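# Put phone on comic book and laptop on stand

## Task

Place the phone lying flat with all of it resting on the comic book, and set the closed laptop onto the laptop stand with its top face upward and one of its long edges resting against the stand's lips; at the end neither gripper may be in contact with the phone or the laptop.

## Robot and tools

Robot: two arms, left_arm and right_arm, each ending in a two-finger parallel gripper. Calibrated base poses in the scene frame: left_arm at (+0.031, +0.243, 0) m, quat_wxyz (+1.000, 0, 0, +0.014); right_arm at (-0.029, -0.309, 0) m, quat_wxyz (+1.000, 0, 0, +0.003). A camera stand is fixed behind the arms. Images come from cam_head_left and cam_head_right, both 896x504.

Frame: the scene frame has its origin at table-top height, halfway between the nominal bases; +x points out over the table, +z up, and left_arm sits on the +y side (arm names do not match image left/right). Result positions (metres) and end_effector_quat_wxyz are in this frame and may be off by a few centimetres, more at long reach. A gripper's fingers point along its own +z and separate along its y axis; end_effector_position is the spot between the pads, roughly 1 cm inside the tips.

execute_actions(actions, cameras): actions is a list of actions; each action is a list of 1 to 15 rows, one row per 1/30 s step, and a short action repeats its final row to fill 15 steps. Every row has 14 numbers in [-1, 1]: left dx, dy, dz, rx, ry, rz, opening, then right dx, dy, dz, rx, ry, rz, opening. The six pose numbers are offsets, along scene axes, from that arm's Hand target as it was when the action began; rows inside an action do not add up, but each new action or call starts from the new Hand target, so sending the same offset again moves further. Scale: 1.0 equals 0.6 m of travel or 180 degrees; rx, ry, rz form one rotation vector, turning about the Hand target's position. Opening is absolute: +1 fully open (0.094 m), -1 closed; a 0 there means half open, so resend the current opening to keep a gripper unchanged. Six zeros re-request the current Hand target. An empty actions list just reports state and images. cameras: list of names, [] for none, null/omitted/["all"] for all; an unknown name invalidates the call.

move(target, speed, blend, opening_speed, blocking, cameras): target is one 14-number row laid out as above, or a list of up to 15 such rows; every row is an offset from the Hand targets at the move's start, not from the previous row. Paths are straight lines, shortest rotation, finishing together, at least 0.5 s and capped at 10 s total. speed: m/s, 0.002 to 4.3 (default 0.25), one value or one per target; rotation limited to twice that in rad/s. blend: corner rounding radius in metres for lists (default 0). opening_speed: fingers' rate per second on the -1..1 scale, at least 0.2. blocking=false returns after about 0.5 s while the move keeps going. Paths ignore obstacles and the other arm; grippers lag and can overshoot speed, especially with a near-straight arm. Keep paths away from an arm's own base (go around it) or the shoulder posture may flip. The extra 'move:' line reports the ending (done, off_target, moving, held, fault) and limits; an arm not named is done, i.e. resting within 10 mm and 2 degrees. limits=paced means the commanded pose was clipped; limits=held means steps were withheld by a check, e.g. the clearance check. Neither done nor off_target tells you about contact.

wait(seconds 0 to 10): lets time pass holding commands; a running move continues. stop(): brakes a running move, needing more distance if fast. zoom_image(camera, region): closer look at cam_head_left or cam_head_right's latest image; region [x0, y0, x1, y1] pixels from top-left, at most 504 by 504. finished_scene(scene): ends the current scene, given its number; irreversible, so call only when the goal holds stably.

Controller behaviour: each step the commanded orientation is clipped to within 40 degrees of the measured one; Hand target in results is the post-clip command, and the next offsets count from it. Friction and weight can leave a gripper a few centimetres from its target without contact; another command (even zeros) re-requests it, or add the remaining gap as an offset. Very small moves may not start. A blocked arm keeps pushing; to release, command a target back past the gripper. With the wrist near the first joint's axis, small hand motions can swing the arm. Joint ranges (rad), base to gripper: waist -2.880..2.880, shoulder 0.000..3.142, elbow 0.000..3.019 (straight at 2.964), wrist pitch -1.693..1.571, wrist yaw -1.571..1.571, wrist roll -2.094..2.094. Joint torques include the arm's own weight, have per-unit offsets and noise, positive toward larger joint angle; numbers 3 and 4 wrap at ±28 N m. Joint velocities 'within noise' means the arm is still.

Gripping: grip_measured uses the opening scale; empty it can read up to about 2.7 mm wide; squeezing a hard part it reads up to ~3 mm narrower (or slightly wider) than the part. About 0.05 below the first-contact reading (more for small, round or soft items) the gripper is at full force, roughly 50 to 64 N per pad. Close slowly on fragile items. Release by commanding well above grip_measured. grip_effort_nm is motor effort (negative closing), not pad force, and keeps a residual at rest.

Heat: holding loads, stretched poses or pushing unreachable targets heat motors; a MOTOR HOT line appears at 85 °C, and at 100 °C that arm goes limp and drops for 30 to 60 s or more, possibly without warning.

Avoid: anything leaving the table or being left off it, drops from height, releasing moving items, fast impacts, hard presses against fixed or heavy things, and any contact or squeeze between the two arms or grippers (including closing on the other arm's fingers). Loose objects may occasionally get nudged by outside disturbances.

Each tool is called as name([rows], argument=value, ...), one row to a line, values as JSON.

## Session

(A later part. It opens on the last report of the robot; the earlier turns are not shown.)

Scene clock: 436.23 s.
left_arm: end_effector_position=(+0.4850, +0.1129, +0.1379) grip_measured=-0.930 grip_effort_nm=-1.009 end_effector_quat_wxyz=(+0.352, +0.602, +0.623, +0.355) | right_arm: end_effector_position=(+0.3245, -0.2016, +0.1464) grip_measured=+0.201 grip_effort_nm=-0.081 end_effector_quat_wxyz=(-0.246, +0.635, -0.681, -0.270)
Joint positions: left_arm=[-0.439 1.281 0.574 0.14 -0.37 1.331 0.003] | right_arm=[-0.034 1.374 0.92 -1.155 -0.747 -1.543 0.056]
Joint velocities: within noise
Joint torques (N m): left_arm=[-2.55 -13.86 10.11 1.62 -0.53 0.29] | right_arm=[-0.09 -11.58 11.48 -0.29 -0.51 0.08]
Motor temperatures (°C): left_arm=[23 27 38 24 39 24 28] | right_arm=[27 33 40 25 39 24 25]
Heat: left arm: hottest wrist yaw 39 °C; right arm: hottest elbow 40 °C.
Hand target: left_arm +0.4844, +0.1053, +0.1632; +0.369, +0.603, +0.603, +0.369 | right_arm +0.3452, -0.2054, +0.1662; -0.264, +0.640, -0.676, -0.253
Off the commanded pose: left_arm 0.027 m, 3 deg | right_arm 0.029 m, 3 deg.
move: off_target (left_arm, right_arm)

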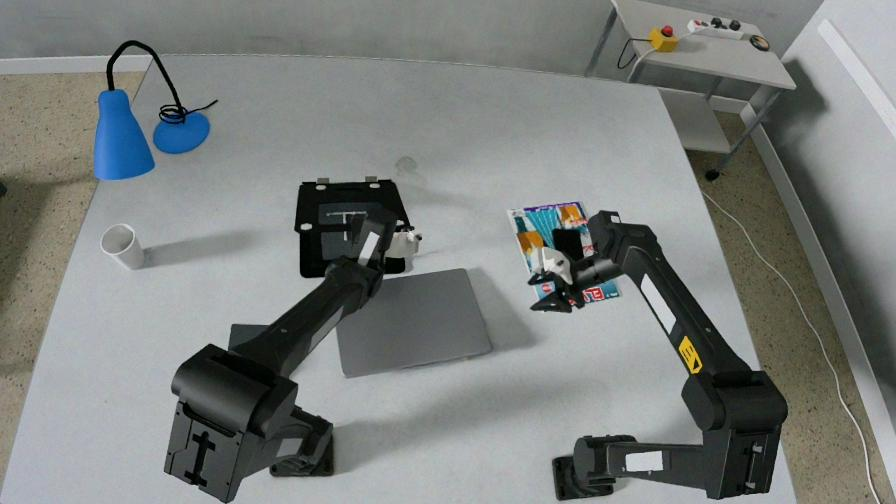

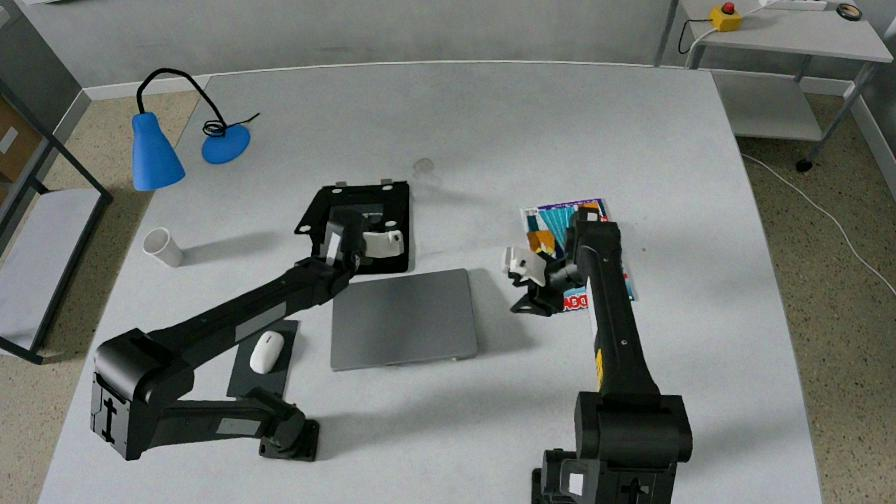

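move([
  [0,0,0,0,0,0,0.3,0,0,0,0,0,0,0.5],
  [-0.16,0.02,0.06,0,0,0,0.3,0,-0.03,0,0,0,0,0.5],
  [-0.25,0.15,0.25,0,0,0,0.3,0.025,-0.02,-0.06,0.111,0.433,-0.201,0.5],
])

zoom_image(camera="cam_head_left", region=[300, 160, 580, 400])

zoom_image(camera="cam_head_right", region=[300, 160, 580, 400])

Scene clock: 464.33 s.
left_arm: end_effector_position=(+0.3283, +0.1926, +0.2654) grip_measured=+0.298 grip_effort_nm=0.129 end_effector_quat_wxyz=(+0.343, +0.622, +0.610, +0.351) | right_arm: end_effector_position=(+0.3525, -0.2116, +0.1330) grip_measured=+0.499 grip_effort_nm=0.061 end_effector_quat_wxyz=(-0.037, -0.076, +0.799, +0.595)
Joint positions: left_arm=[-0.353 0.467 0.555 -0.657 -0.278 1.419 0.061] | right_arm=[-0.167 1.807 1.098 -1.668 -1.141 -0.886 0.07]
Joint velocities: within noise
Joint torques (N m): left_arm=[0.44 -1.73 19.26 1.28 0.07 0.02] | right_arm=[-0.26 -14.27 6.83 -1.4 -0.45 0.17]
Motor temperatures (°C): left_arm=[23 27 38 24 37 24 28] | right_arm=[27 33 41 25 37 24 25]
Heat: left arm: hottest elbow 38 °C; right arm: hottest elbow 41 °C.
Hand target: left_arm +0.3345, +0.1952, +0.3131; +0.369, +0.603, +0.603, +0.369 | right_arm +0.3604, -0.2174, +0.1304; -0.052, -0.070, +0.790, +0.606
Off the commanded pose: left_arm 0.048 m, 4 deg | right_arm 0.010 m, 3 deg.
joint sent to its limit (right arm) — joint 4 (wrist pitch), lower limit. The joint targets still meet the commanded pose.
move: off_target (left_arm, right_arm)

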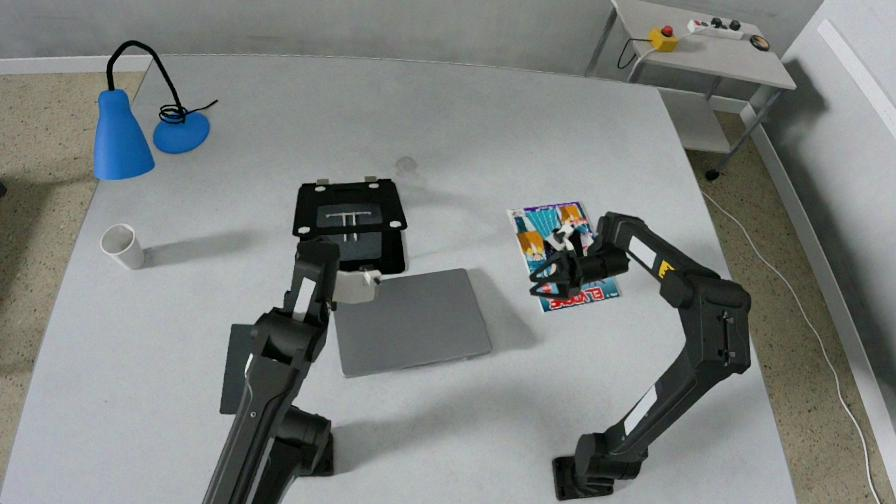

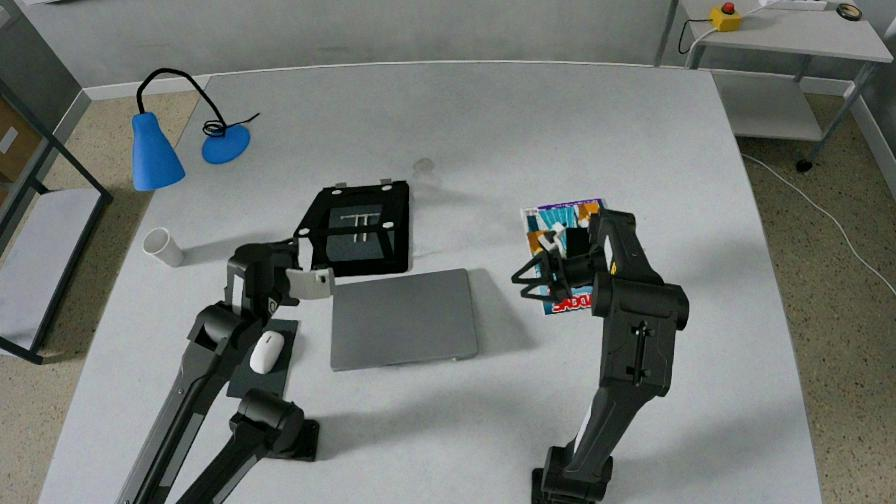

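Scaled by 1.800.

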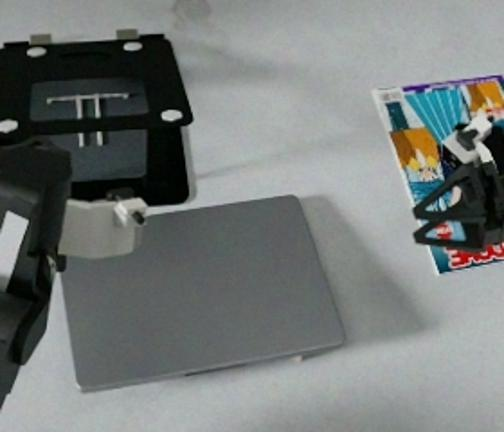

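Scaled by 1.800.

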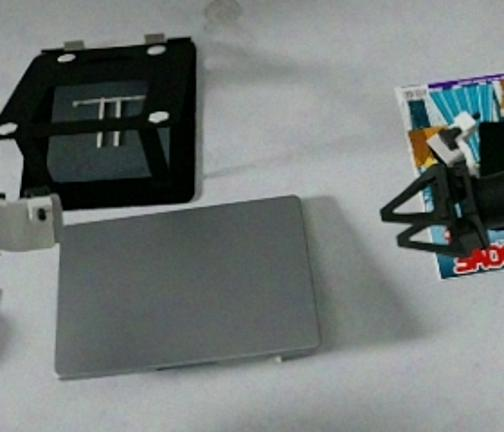

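move([
  [0,0,0,0,0,0,0.3,-0.03,0.06,-0.1,0.028,0,0,0.1],
  [0,0,0,0,0,0,0.3,-0.035,0.1,-0.14,0.028,0,0,0.1],
], speed=0.15)

zoom_image(camera="cam_head_left", region=[400, 220, 600, 380])

zoom_image(camera="cam_head_right", region=[400, 220, 600, 380])

Scene clock: 474.70 s.
left_arm: end_effector_position=(+0.3278, +0.1929, +0.2665) grip_measured=+0.298 grip_effort_nm=0.129 end_effector_quat_wxyz=(+0.344, +0.621, +0.609, +0.352) | right_arm: end_effector_position=(+0.3502, -0.1654, +0.0642) grip_measured=+0.101 grip_effort_nm=-0.081 end_effector_quat_wxyz=(-0.029, -0.079, +0.765, +0.639)
Joint positions: left_arm=[-0.353 0.463 0.555 -0.657 -0.278 1.419 0.061] | right_arm=[-0.067 1.974 1.041 -1.479 -1.293 -0.92 0.052]
Joint velocities: within noise
Joint torques (N m): left_arm=[-0.26 -0.79 19.07 1.37 0.02 0] | right_arm=[1.9 -14.1 2.43 -0.12 -0.45 0.13]
Motor temperatures (°C): left_arm=[23 27 41 24 37 24 28] | right_arm=[27 33 40 25 37 24 25]
Heat: left arm: hottest elbow 41 °C; right arm: hottest elbow 40 °C.
Hand target: left_arm +0.3345, +0.1953, +0.3131; +0.369, +0.603, +0.603, +0.369 | right_arm +0.3393, -0.1574, +0.0463; -0.049, -0.072, +0.763, +0.640
Off the commanded pose: left_arm 0.047 m, 4 deg | right_arm 0.022 m, 3 deg.
move: off_target (left_arm, right_arm)

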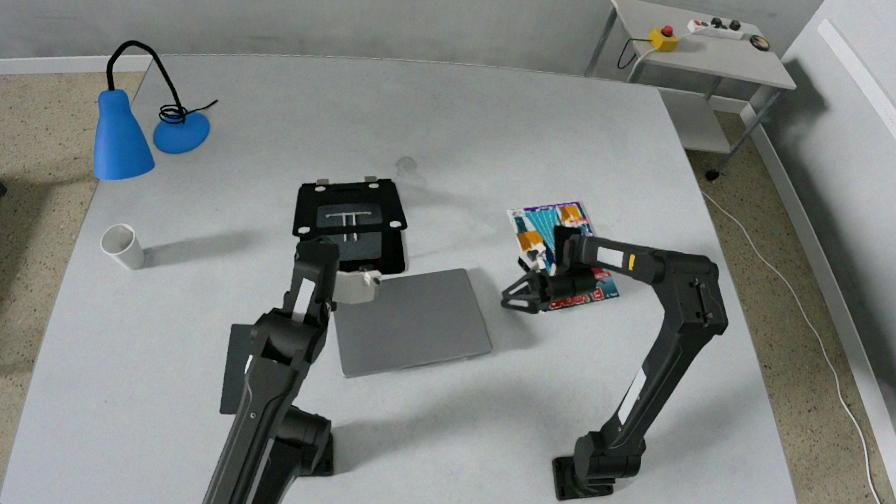

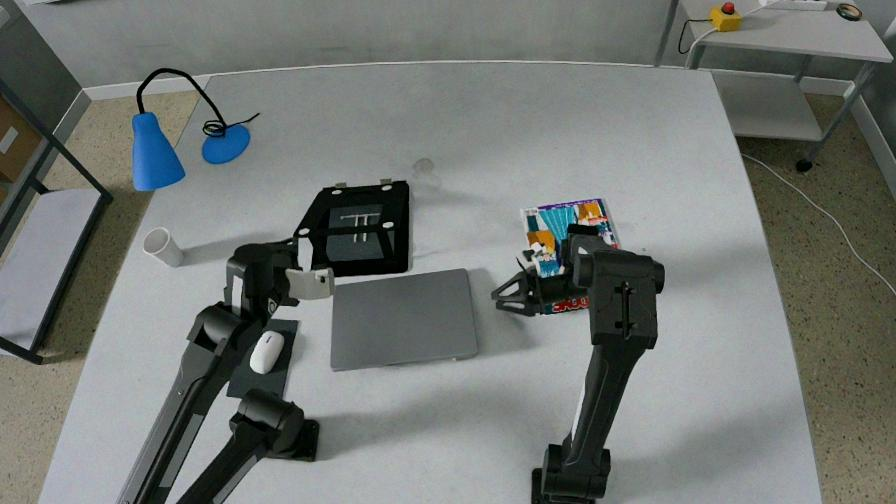

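Scaled by 2.520.

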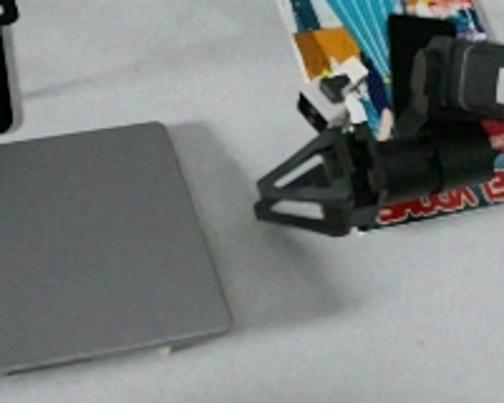

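Scaled by 2.520.

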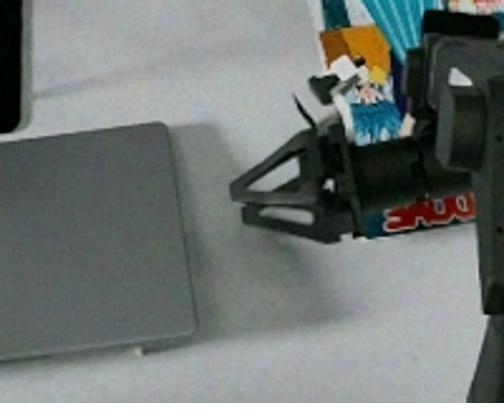

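move([
  [0,0,0,0,0,0,0.3,0,0,-0.04,0,0,0,0.15],
  [0,0,0,0,0,0,0.3,-0.03,0.13,-0.05,0,0,0,0.15],
], speed=0.08)

zoom_image(camera="cam_head_left", region=[400, 220, 600, 380])

zoom_image(camera="cam_head_right", region=[400, 220, 600, 380])

Scene clock: 482.90 s.
left_arm: end_effector_position=(+0.3278, +0.1929, +0.2665) grip_measured=+0.298 grip_effort_nm=0.129 end_effector_quat_wxyz=(+0.344, +0.621, +0.609, +0.352) | right_arm: end_effector_position=(+0.3486, -0.0936, +0.0423) grip_measured=+0.149 grip_effort_nm=0.061 end_effector_quat_wxyz=(-0.018, -0.071, +0.758, +0.648)
Joint positions: left_arm=[-0.353 0.463 0.555 -0.657 -0.278 1.419 0.061] | right_arm=[0.109 1.887 0.867 -0.596 -1.411 -0.113 0.054]
Joint velocities: within noise
Joint torques (N m): left_arm=[0.26 -0.56 19.26 1.33 0.01 0.05] | right_arm=[3.49 -13.16 1.55 0.5 0.03 -0.04]
Motor temperatures (°C): left_arm=[23 27 43 24 36 24 28] | right_arm=[27 34 39 25 36 24 25]
Heat: left arm: hottest elbow 43 °C; right arm: hottest elbow 39 °C.
Hand target: left_arm +0.3345, +0.1953, +0.3131; +0.369, +0.603, +0.603, +0.369 | right_arm +0.3212, -0.0794, +0.0163; -0.050, -0.072, +0.763, +0.640
Off the commanded pose: left_arm 0.047 m, 4 deg | right_arm 0.040 m, 4 deg.
move: off_target (left_arm, right_arm)

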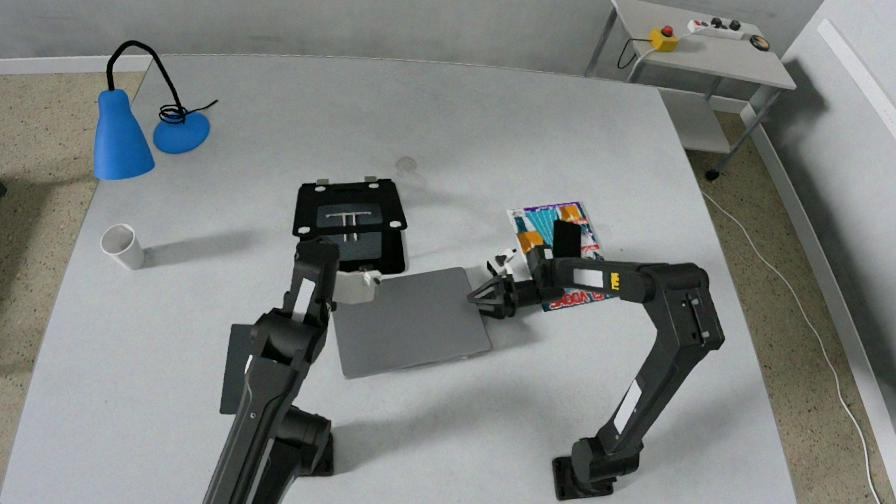

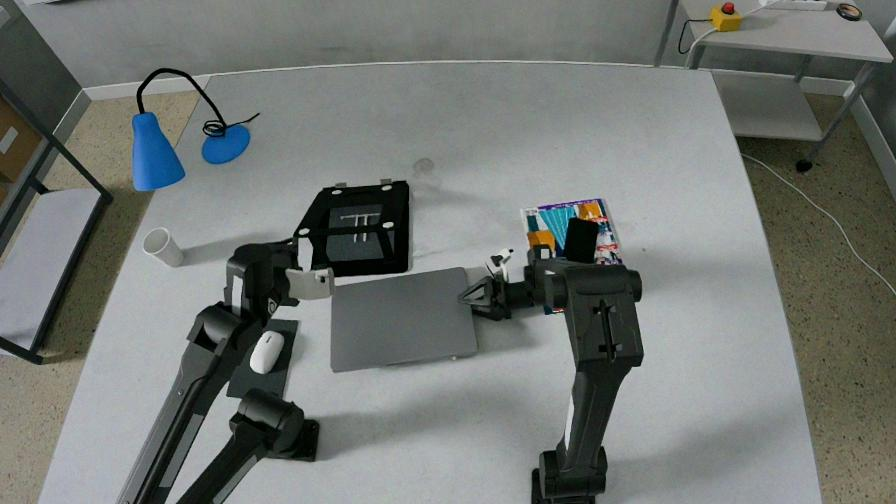

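Scaled by 2.520.

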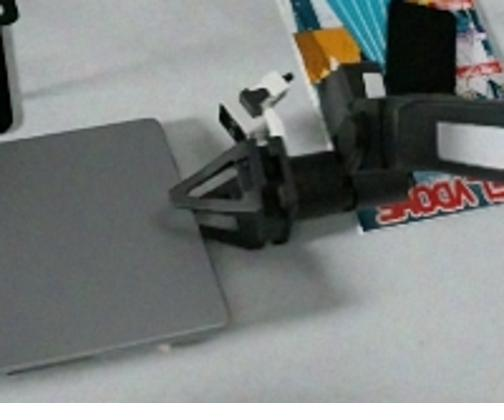

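Scaled by 2.520.

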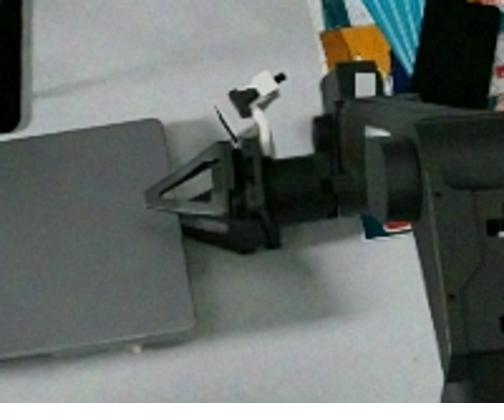

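zoom_image(camera="cam_head_right", region=[500, 180, 660, 320])

zoom_image(camera="cam_head_left", region=[480, 180, 640, 320])

Scaled by 3.150.

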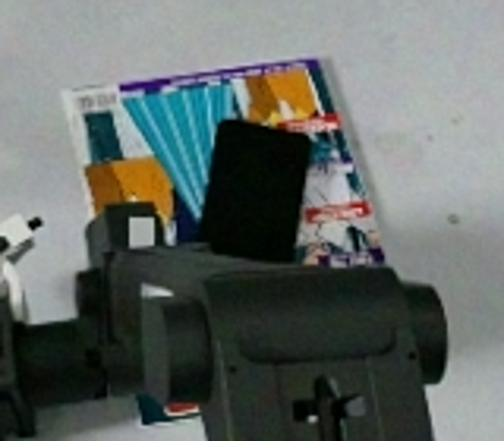

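Scaled by 3.150.

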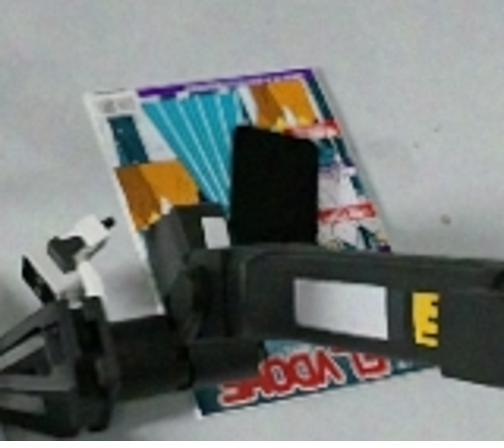

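move(target=[0,0,0,0,0,0,0.3,0.03,-0.01,0.03,0,0,0,-0.9], opening_speed=0.6)

zoom_image(camera="cam_head_left", region=[400, 180, 640, 380])

Scene clock: 491.23 s.
left_arm: end_effector_position=(+0.3275, +0.1930, +0.2662) grip_measured=+0.298 grip_effort_nm=0.129 end_effector_quat_wxyz=(+0.344, +0.621, +0.610, +0.352) | right_arm: end_effector_position=(+0.3361, -0.0916, +0.0407) grip_measured=-0.647 grip_effort_nm=-1.033 end_effector_quat_wxyz=(-0.043, -0.064, +0.762, +0.643)
Joint positions: left_arm=[-0.353 0.462 0.555 -0.659 -0.278 1.419 0.061] | right_arm=[0.119 1.89 0.871 -0.707 -1.398 -0.176 0.017]
Joint velocities: within noise
Joint torques (N m): left_arm=[-0.21 -1.14 19.51 1.44 0.06 -0.03] | right_arm=[1.61 -14.04 5.76 -0.28 -0.4 -0.06]
Motor temperatures (°C): left_arm=[23 27 45 24 36 24 28] | right_arm=[27 34 38 25 35 24 25]
Heat: left arm: hottest elbow 45 °C; right arm: hottest elbow 38 °C.
Hand target: left_arm +0.3344, +0.1953, +0.3131; +0.369, +0.603, +0.603, +0.369 | right_arm +0.3394, -0.0854, +0.0343; -0.049, -0.072, +0.763, +0.640
Off the commanded pose: left_arm 0.047 m, 4 deg | right_arm 0.009 m, 1 deg.
move: off_target (left_arm)

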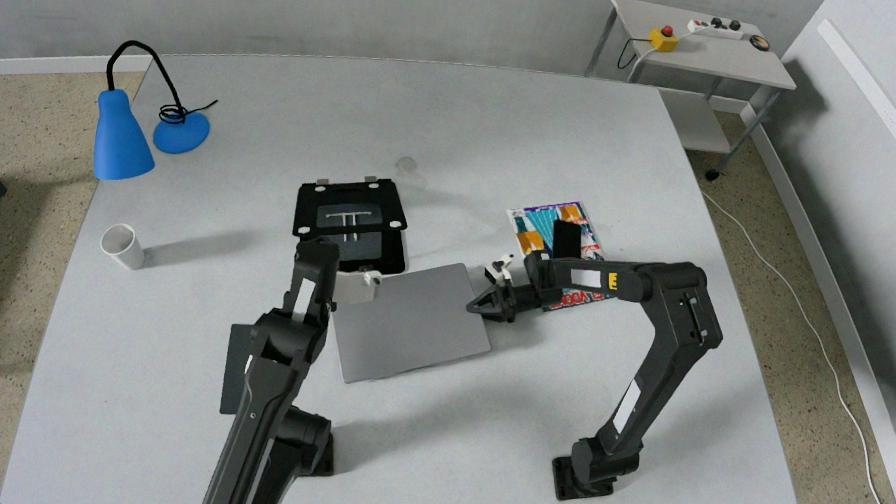

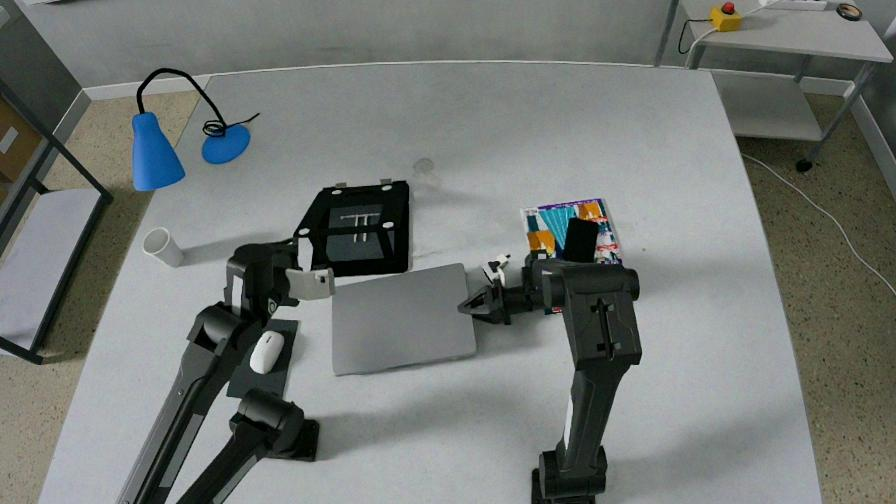

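Scaled by 2.100.

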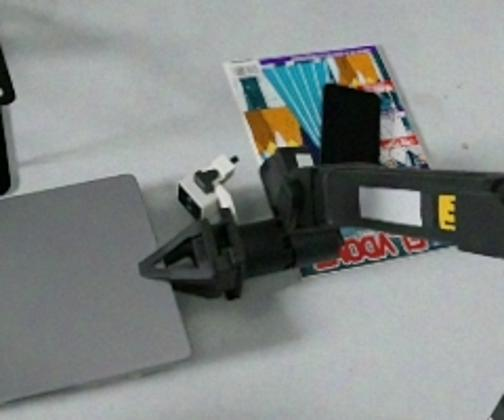

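move(target=[0,0,0,0,0,0,0.3,-0.01,0.0,0.15,0.06,0.01,0,-0.95], speed=0.1)

zoom_image(camera="cam_head_left", region=[300, 180, 640, 420])

zoom_image(camera="cam_head_right", region=[300, 180, 640, 420])

Scene clock: 500.83 s.
left_arm: end_effector_position=(+0.3274, +0.1930, +0.2663) grip_measured=+0.298 grip_effort_nm=0.129 end_effector_quat_wxyz=(+0.344, +0.621, +0.610, +0.352) | right_arm: end_effector_position=(+0.3008, -0.0937, +0.0890) grip_measured=-0.657 grip_effort_nm=-1.043 end_effector_quat_wxyz=(-0.082, -0.049, +0.729, +0.678)
Joint positions: left_arm=[-0.353 0.462 0.555 -0.659 -0.278 1.419 0.061] | right_arm=[0.12 1.874 0.9 -1.334 -1.478 -0.687 0.016]
Joint velocities: within noise
Joint torques (N m): left_arm=[-0.03 -0.91 19.41 1.25 0.04 -0.01] | right_arm=[0.97 -17.9 8.59 -2.11 -3.14 -0.01]
Motor temperatures (°C): left_arm=[23 26 47 24 36 24 27] | right_arm=[27 34 37 25 39 24 26]
Heat: left arm: hottest elbow 47 °C; right arm: hottest wrist yaw 39 °C.
Hand target: left_arm +0.3345, +0.1953, +0.3131; +0.369, +0.603, +0.603, +0.369 | right_arm +0.3334, -0.0854, +0.1244; -0.054, -0.066, +0.699, +0.710
Off the commanded pose: left_arm 0.047 m, 4 deg | right_arm 0.049 m, 6 deg.
move: off_target (left_arm, right_arm)

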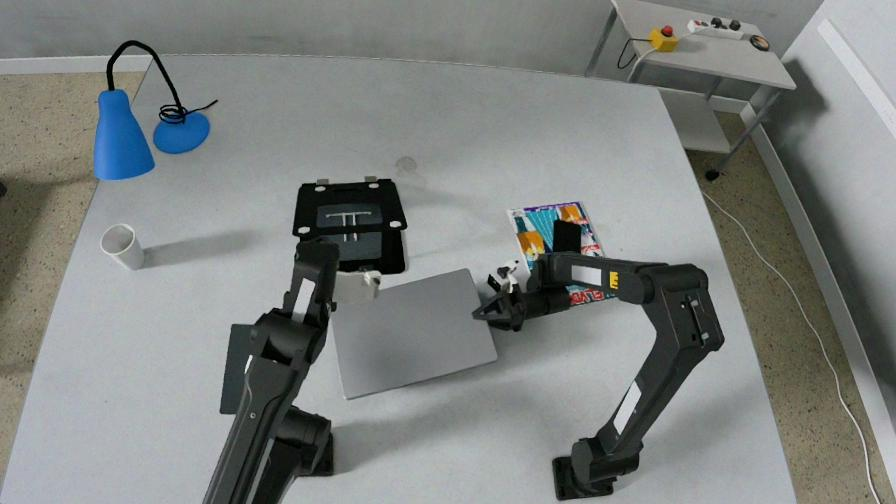

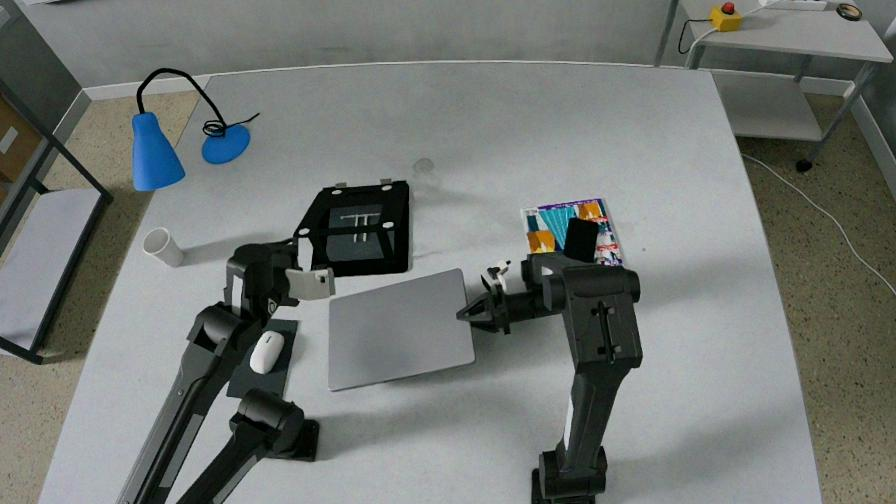

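Scaled by 1.482.

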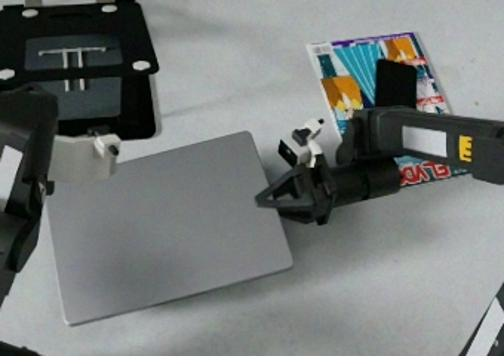

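Scaled by 1.482.

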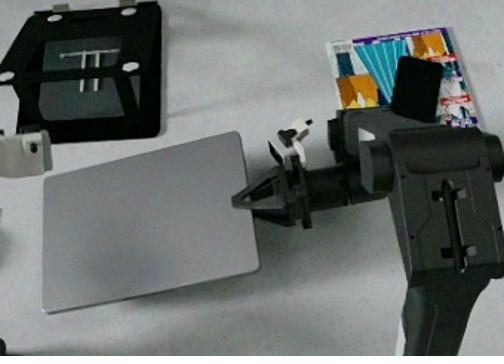

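move(target=[0,0,0,0,0,0,0.3,0.03,0.0,0.16,0.05,0.01,0,-1], speed=0.12)

zoom_image(camera="cam_head_left", region=[280, 180, 620, 420])

zoom_image(camera="cam_head_right", region=[280, 180, 620, 420])

Scene clock: 504.80 s.
left_arm: end_effector_position=(+0.3274, +0.1930, +0.2663) grip_measured=+0.298 grip_effort_nm=0.134 end_effector_quat_wxyz=(+0.344, +0.621, +0.610, +0.352) | right_arm: end_effector_position=(+0.3189, -0.0909, +0.1614) grip_measured=-0.656 grip_effort_nm=-1.038 end_effector_quat_wxyz=(-0.098, -0.017, +0.719, +0.688)
Joint positions: left_arm=[-0.353 0.462 0.555 -0.659 -0.278 1.419 0.061] | right_arm=[0.12 1.779 0.989 -1.64 -1.517 -0.742 0.016]
Joint velocities: within noise
Joint torques (N m): left_arm=[0.03 -0.38 19.26 1.47 0.02 0.02] | right_arm=[0.5 -22.12 10.95 -2.24 -2.69 -0.03]
Motor temperatures (°C): left_arm=[23 26 47 24 35 24 27] | right_arm=[27 34 37 25 42 24 26]
Heat: left arm: hottest elbow 47 °C; right arm: hottest wrist yaw 42 °C.
Hand target: left_arm +0.3345, +0.1953, +0.3131; +0.369, +0.603, +0.603, +0.369 | right_arm +0.3515, -0.0854, +0.2203; -0.060, -0.059, +0.640, +0.764
Off the commanded pose: left_arm 0.047 m, 4 deg | right_arm 0.068 m, 14 deg.
joint sent to its limit (right arm) — joint 4 (wrist pitch), lower limit; joint 5 (wrist yaw), lower limit. The joint targets are off in position and orientation.
move: off_target (left_arm, right_arm)

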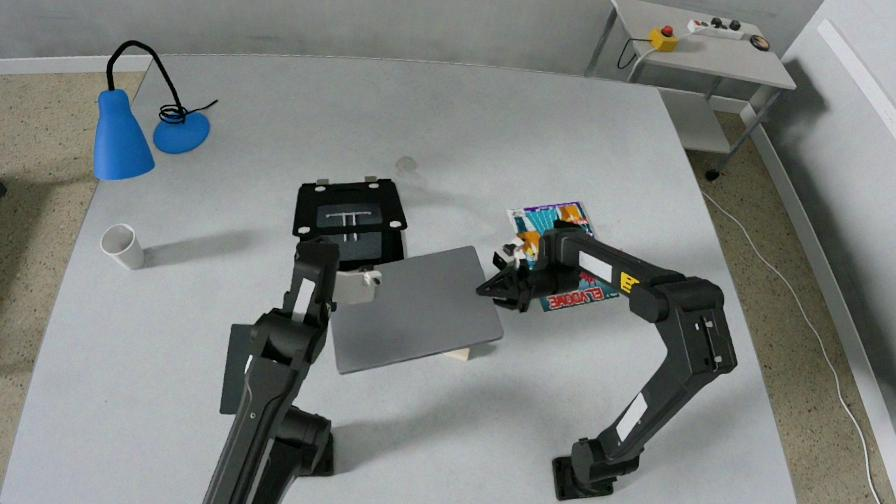

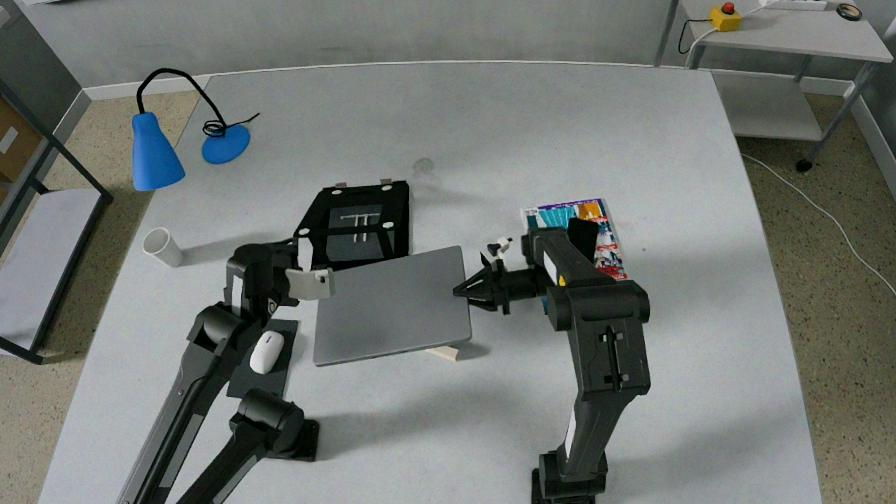

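Scaled by 1.482.

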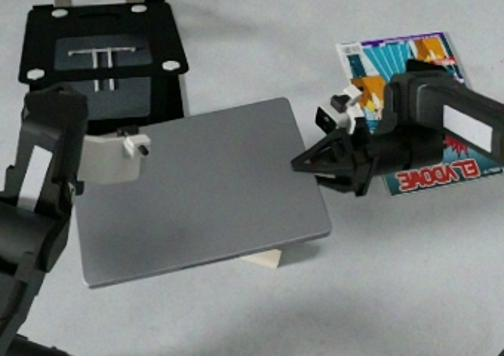

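Scaled by 1.482.

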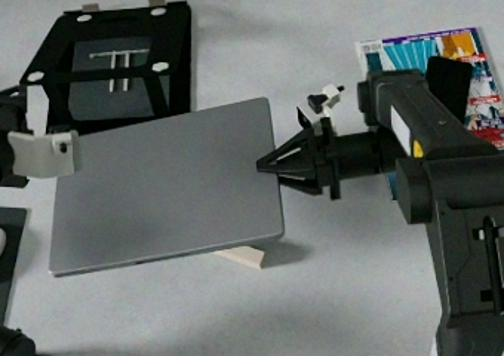

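move([
  [-0.13,0.45,0.1,0,0,0,0.3,0.03,-0.02,0.1,-0.033,-0.006,-0.02,-1],
  [-0.13,0.45,0.1,0,0,0,0.3,0.2,0.0,0.16,-0.033,-0.006,-0.05,-1],
], speed=0.15)

zoom_image(camera="cam_head_left", region=[250, 120, 620, 380])

zoom_image(camera="cam_head_right", region=[250, 120, 620, 380])

Scene clock: 528.87 s.
left_arm: end_effector_position=(+0.2564, +0.4511, +0.3347) grip_measured=+0.298 grip_effort_nm=0.129 end_effector_quat_wxyz=(+0.390, +0.503, +0.666, +0.391) | right_arm: end_effector_position=(+0.4777, -0.0867, +0.2231) grip_measured=-0.656 grip_effort_nm=-1.043 end_effector_quat_wxyz=(-0.076, +0.017, +0.736, +0.673)
Joint positions: left_arm=[1.199 0.656 0.754 -0.839 0.953 2.074 0.061] | right_arm=[0.091 1.81 1.345 -1.031 -1.488 0.212 0.016]
Joint velocities: within noise
Joint torques (N m): left_arm=[0.03 -1.96 18.37 2 0.47 0.05] | right_arm=[0.73 -29.57 9.74 0.72 -3.92 0.09]
Motor temperatures (°C): left_arm=[23 26 48 24 35 24 27] | right_arm=[27 36 39 25 53 24 27]
Heat: left arm: hottest elbow 48 °C; right arm: hottest wrist yaw 53 °C.
Hand target: left_arm +0.2566, +0.4653, +0.3732; +0.369, +0.603, +0.603, +0.369 | right_arm +0.4714, -0.0853, +0.3164; +0.003, -0.013, +0.682, +0.732
Off the commanded pose: left_arm 0.041 m, 14 deg | right_arm 0.093 m, 13 deg.
joint sent to its limit (left arm) — joint 6 (wrist roll), upper limit. The joint targets are off in orientation, not in position.
joint sent to its limit (right arm) — joint 5 (wrist yaw), lower limit. The joint targets are off in position and orientation.
move: off_target (left_arm, right_arm)

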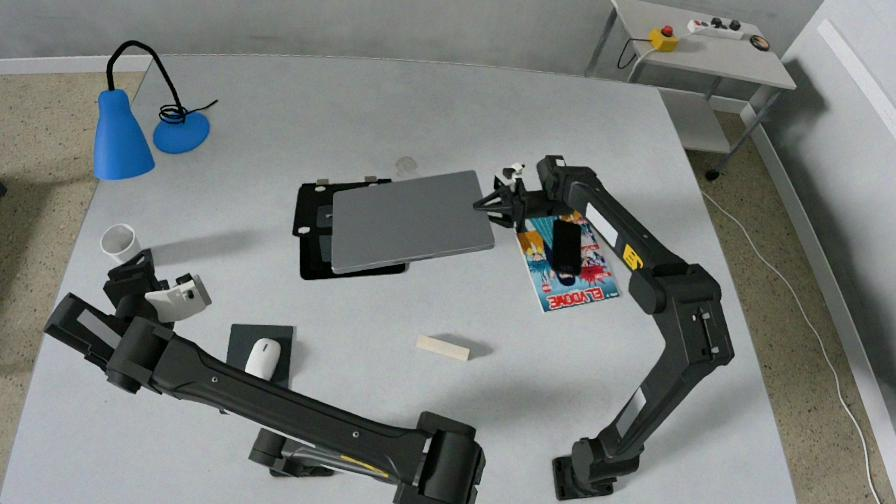

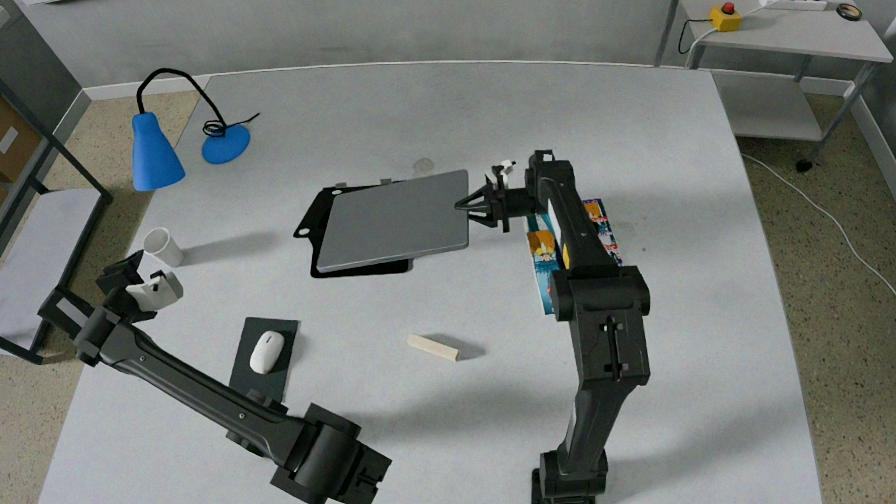

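Scaled by 1.362.

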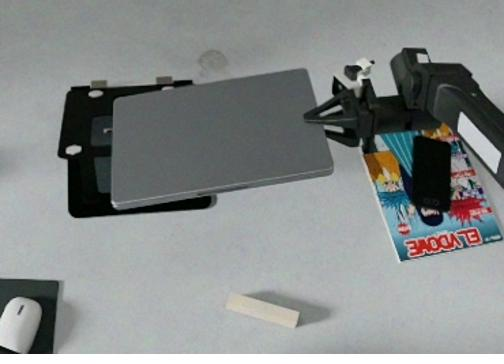

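Scaled by 1.362.

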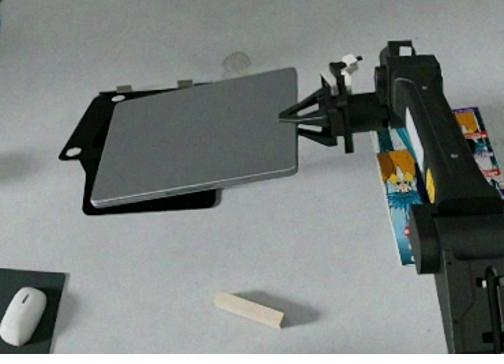

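move([
  [0,0,0,0,0,0,0.3,0.142,0.22,0.01,0,0,-0.04,-1],
  [0,0,0,0,0,0,0.3,0.142,0.227,0.01,0,0.139,-0.04,-1],
], speed=0.15)

zoom_image(camera="cam_head_left", region=[230, 120, 600, 320])

zoom_image(camera="cam_head_right", region=[230, 120, 600, 320])

Scene clock: 537.57 s.
left_arm: end_effector_position=(+0.2564, +0.4511, +0.3347) grip_measured=+0.298 grip_effort_nm=0.129 end_effector_quat_wxyz=(+0.390, +0.503, +0.666, +0.391) | right_arm: end_effector_position=(+0.5544, +0.0430, +0.2160) grip_measured=-0.647 grip_effort_nm=-1.033 end_effector_quat_wxyz=(-0.167, +0.292, +0.674, +0.657)
Joint positions: left_arm=[1.199 0.656 0.754 -0.839 0.953 2.074 0.061] | right_arm=[0.311 1.886 1.251 0.462 -1.089 2.075 0.017]
Joint velocities: within noise
Joint torques (N m): left_arm=[-0.32 -1.9 18.24 1.98 0.5 -0.03] | right_arm=[1.14 -29.1 11.9 4.82 -0.71 -0.09]
Motor temperatures (°C): left_arm=[23 26 46 24 35 24 27] | right_arm=[27 38 41 25 55 24 27]
Heat: left arm: hottest elbow 46 °C; right arm: hottest wrist yaw 55 °C.
Hand target: left_arm +0.2566, +0.4653, +0.3732; +0.370, +0.603, +0.603, +0.369 | right_arm +0.5567, +0.0508, +0.3221; -0.099, +0.189, +0.666, +0.715
Off the commanded pose: left_arm 0.041 m, 14 deg | right_arm 0.107 m, 16 deg.
joint sent to its limit (left arm) — joint 6 (wrist roll), upper limit. The joint targets are off in orientation, not in position.
move: off_target (left_arm, right_arm)

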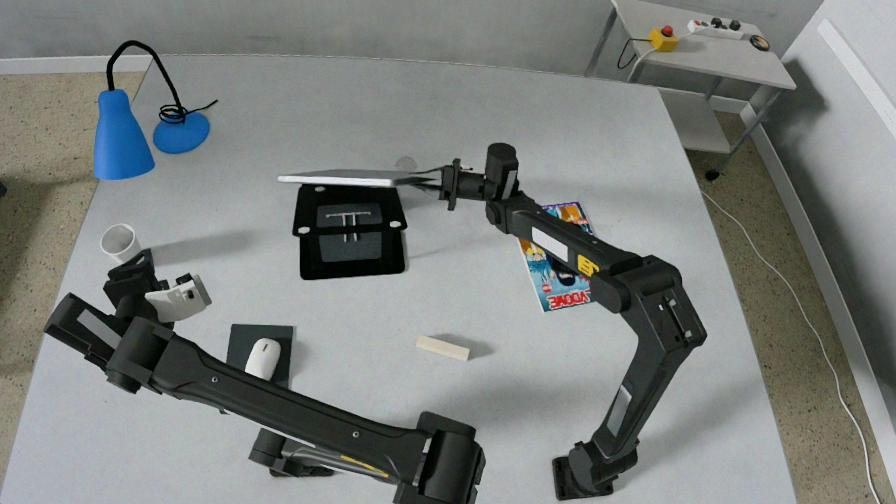

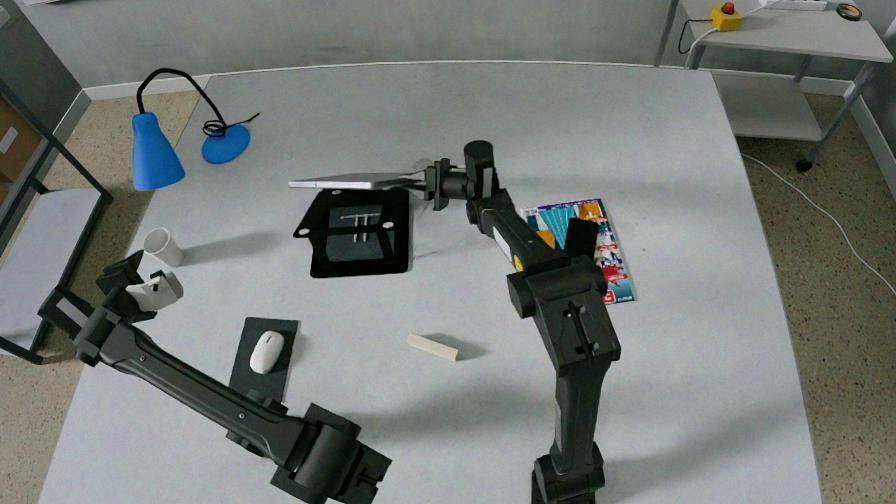

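Scaled by 1.362.

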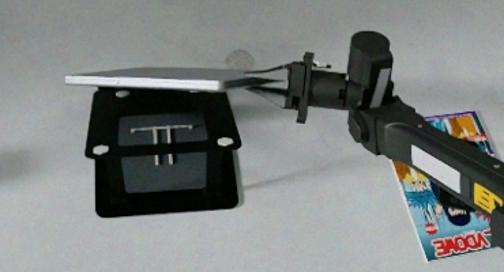

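Scaled by 1.362.

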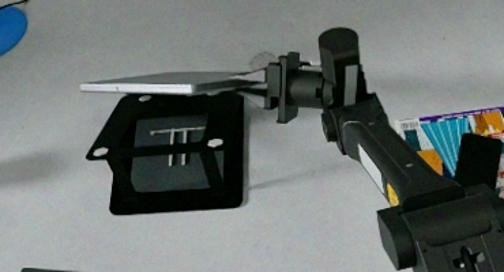

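move(target=[0,0,0,0,0,0,0.3,0,0.02,0.0,0.025,-0.067,0.068,-1], speed=0.15)

zoom_image(camera="cam_head_left", region=[230, 120, 600, 320])

zoom_image(camera="cam_head_right", region=[230, 120, 600, 320])

Scene clock: 547.10 s.
left_arm: end_effector_position=(+0.2563, +0.4512, +0.3348) grip_measured=+0.298 grip_effort_nm=0.134 end_effector_quat_wxyz=(+0.390, +0.502, +0.666, +0.391) | right_arm: end_effector_position=(+0.5238, +0.0479, +0.1924) grip_measured=-0.645 grip_effort_nm=-1.033 end_effector_quat_wxyz=(-0.198, +0.157, +0.689, +0.679)
Joint positions: left_arm=[1.199 0.656 0.754 -0.839 0.953 2.074 0.061] | right_arm=[0.311 1.985 1.244 0.744 -1.316 2.082 0.017]
Joint velocities: within noise
Joint torques (N m): left_arm=[-0.44 -1.14 18.18 1.92 0.47 0.03] | right_arm=[0.73 -29.33 17.43 4.16 -0.32 0.1]
Motor temperatures (°C): left_arm=[23 26 46 24 34 24 27] | right_arm=[27 40 42 26 47 24 27]
Heat: left arm: hottest elbow 46 °C; right arm: hottest wrist yaw 47 °C.
Hand target: left_arm +0.2565, +0.4653, +0.3732; +0.370, +0.603, +0.603, +0.369 | right_arm +0.5566, +0.0628, +0.3224; -0.111, +0.037, +0.660, +0.742
Off the commanded pose: left_arm 0.041 m, 14 deg | right_arm 0.135 m, 19 deg.
joint sent to its limit (left arm) — joint 6 (wrist roll), upper limit. The joint targets are off in orientation, not in position.
joint sent to its limit (right arm) — joint 6 (wrist roll), upper limit. The joint targets are off in position and orientation.
move: off_target (left_arm, right_arm)

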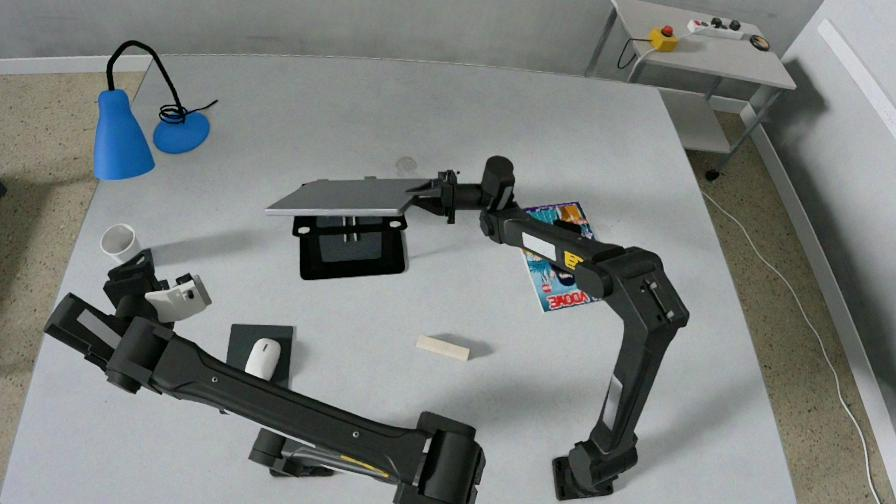

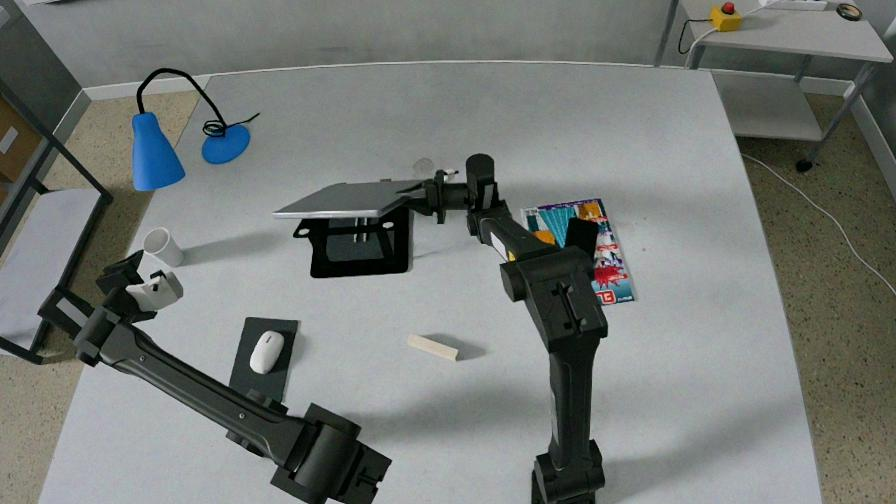

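Scaled by 1.362.

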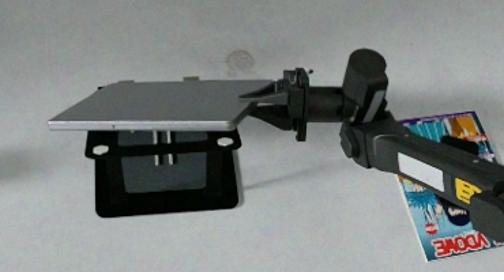

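Scaled by 1.362.

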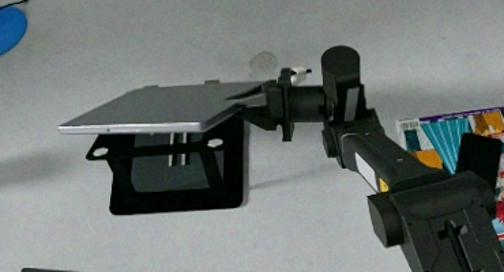

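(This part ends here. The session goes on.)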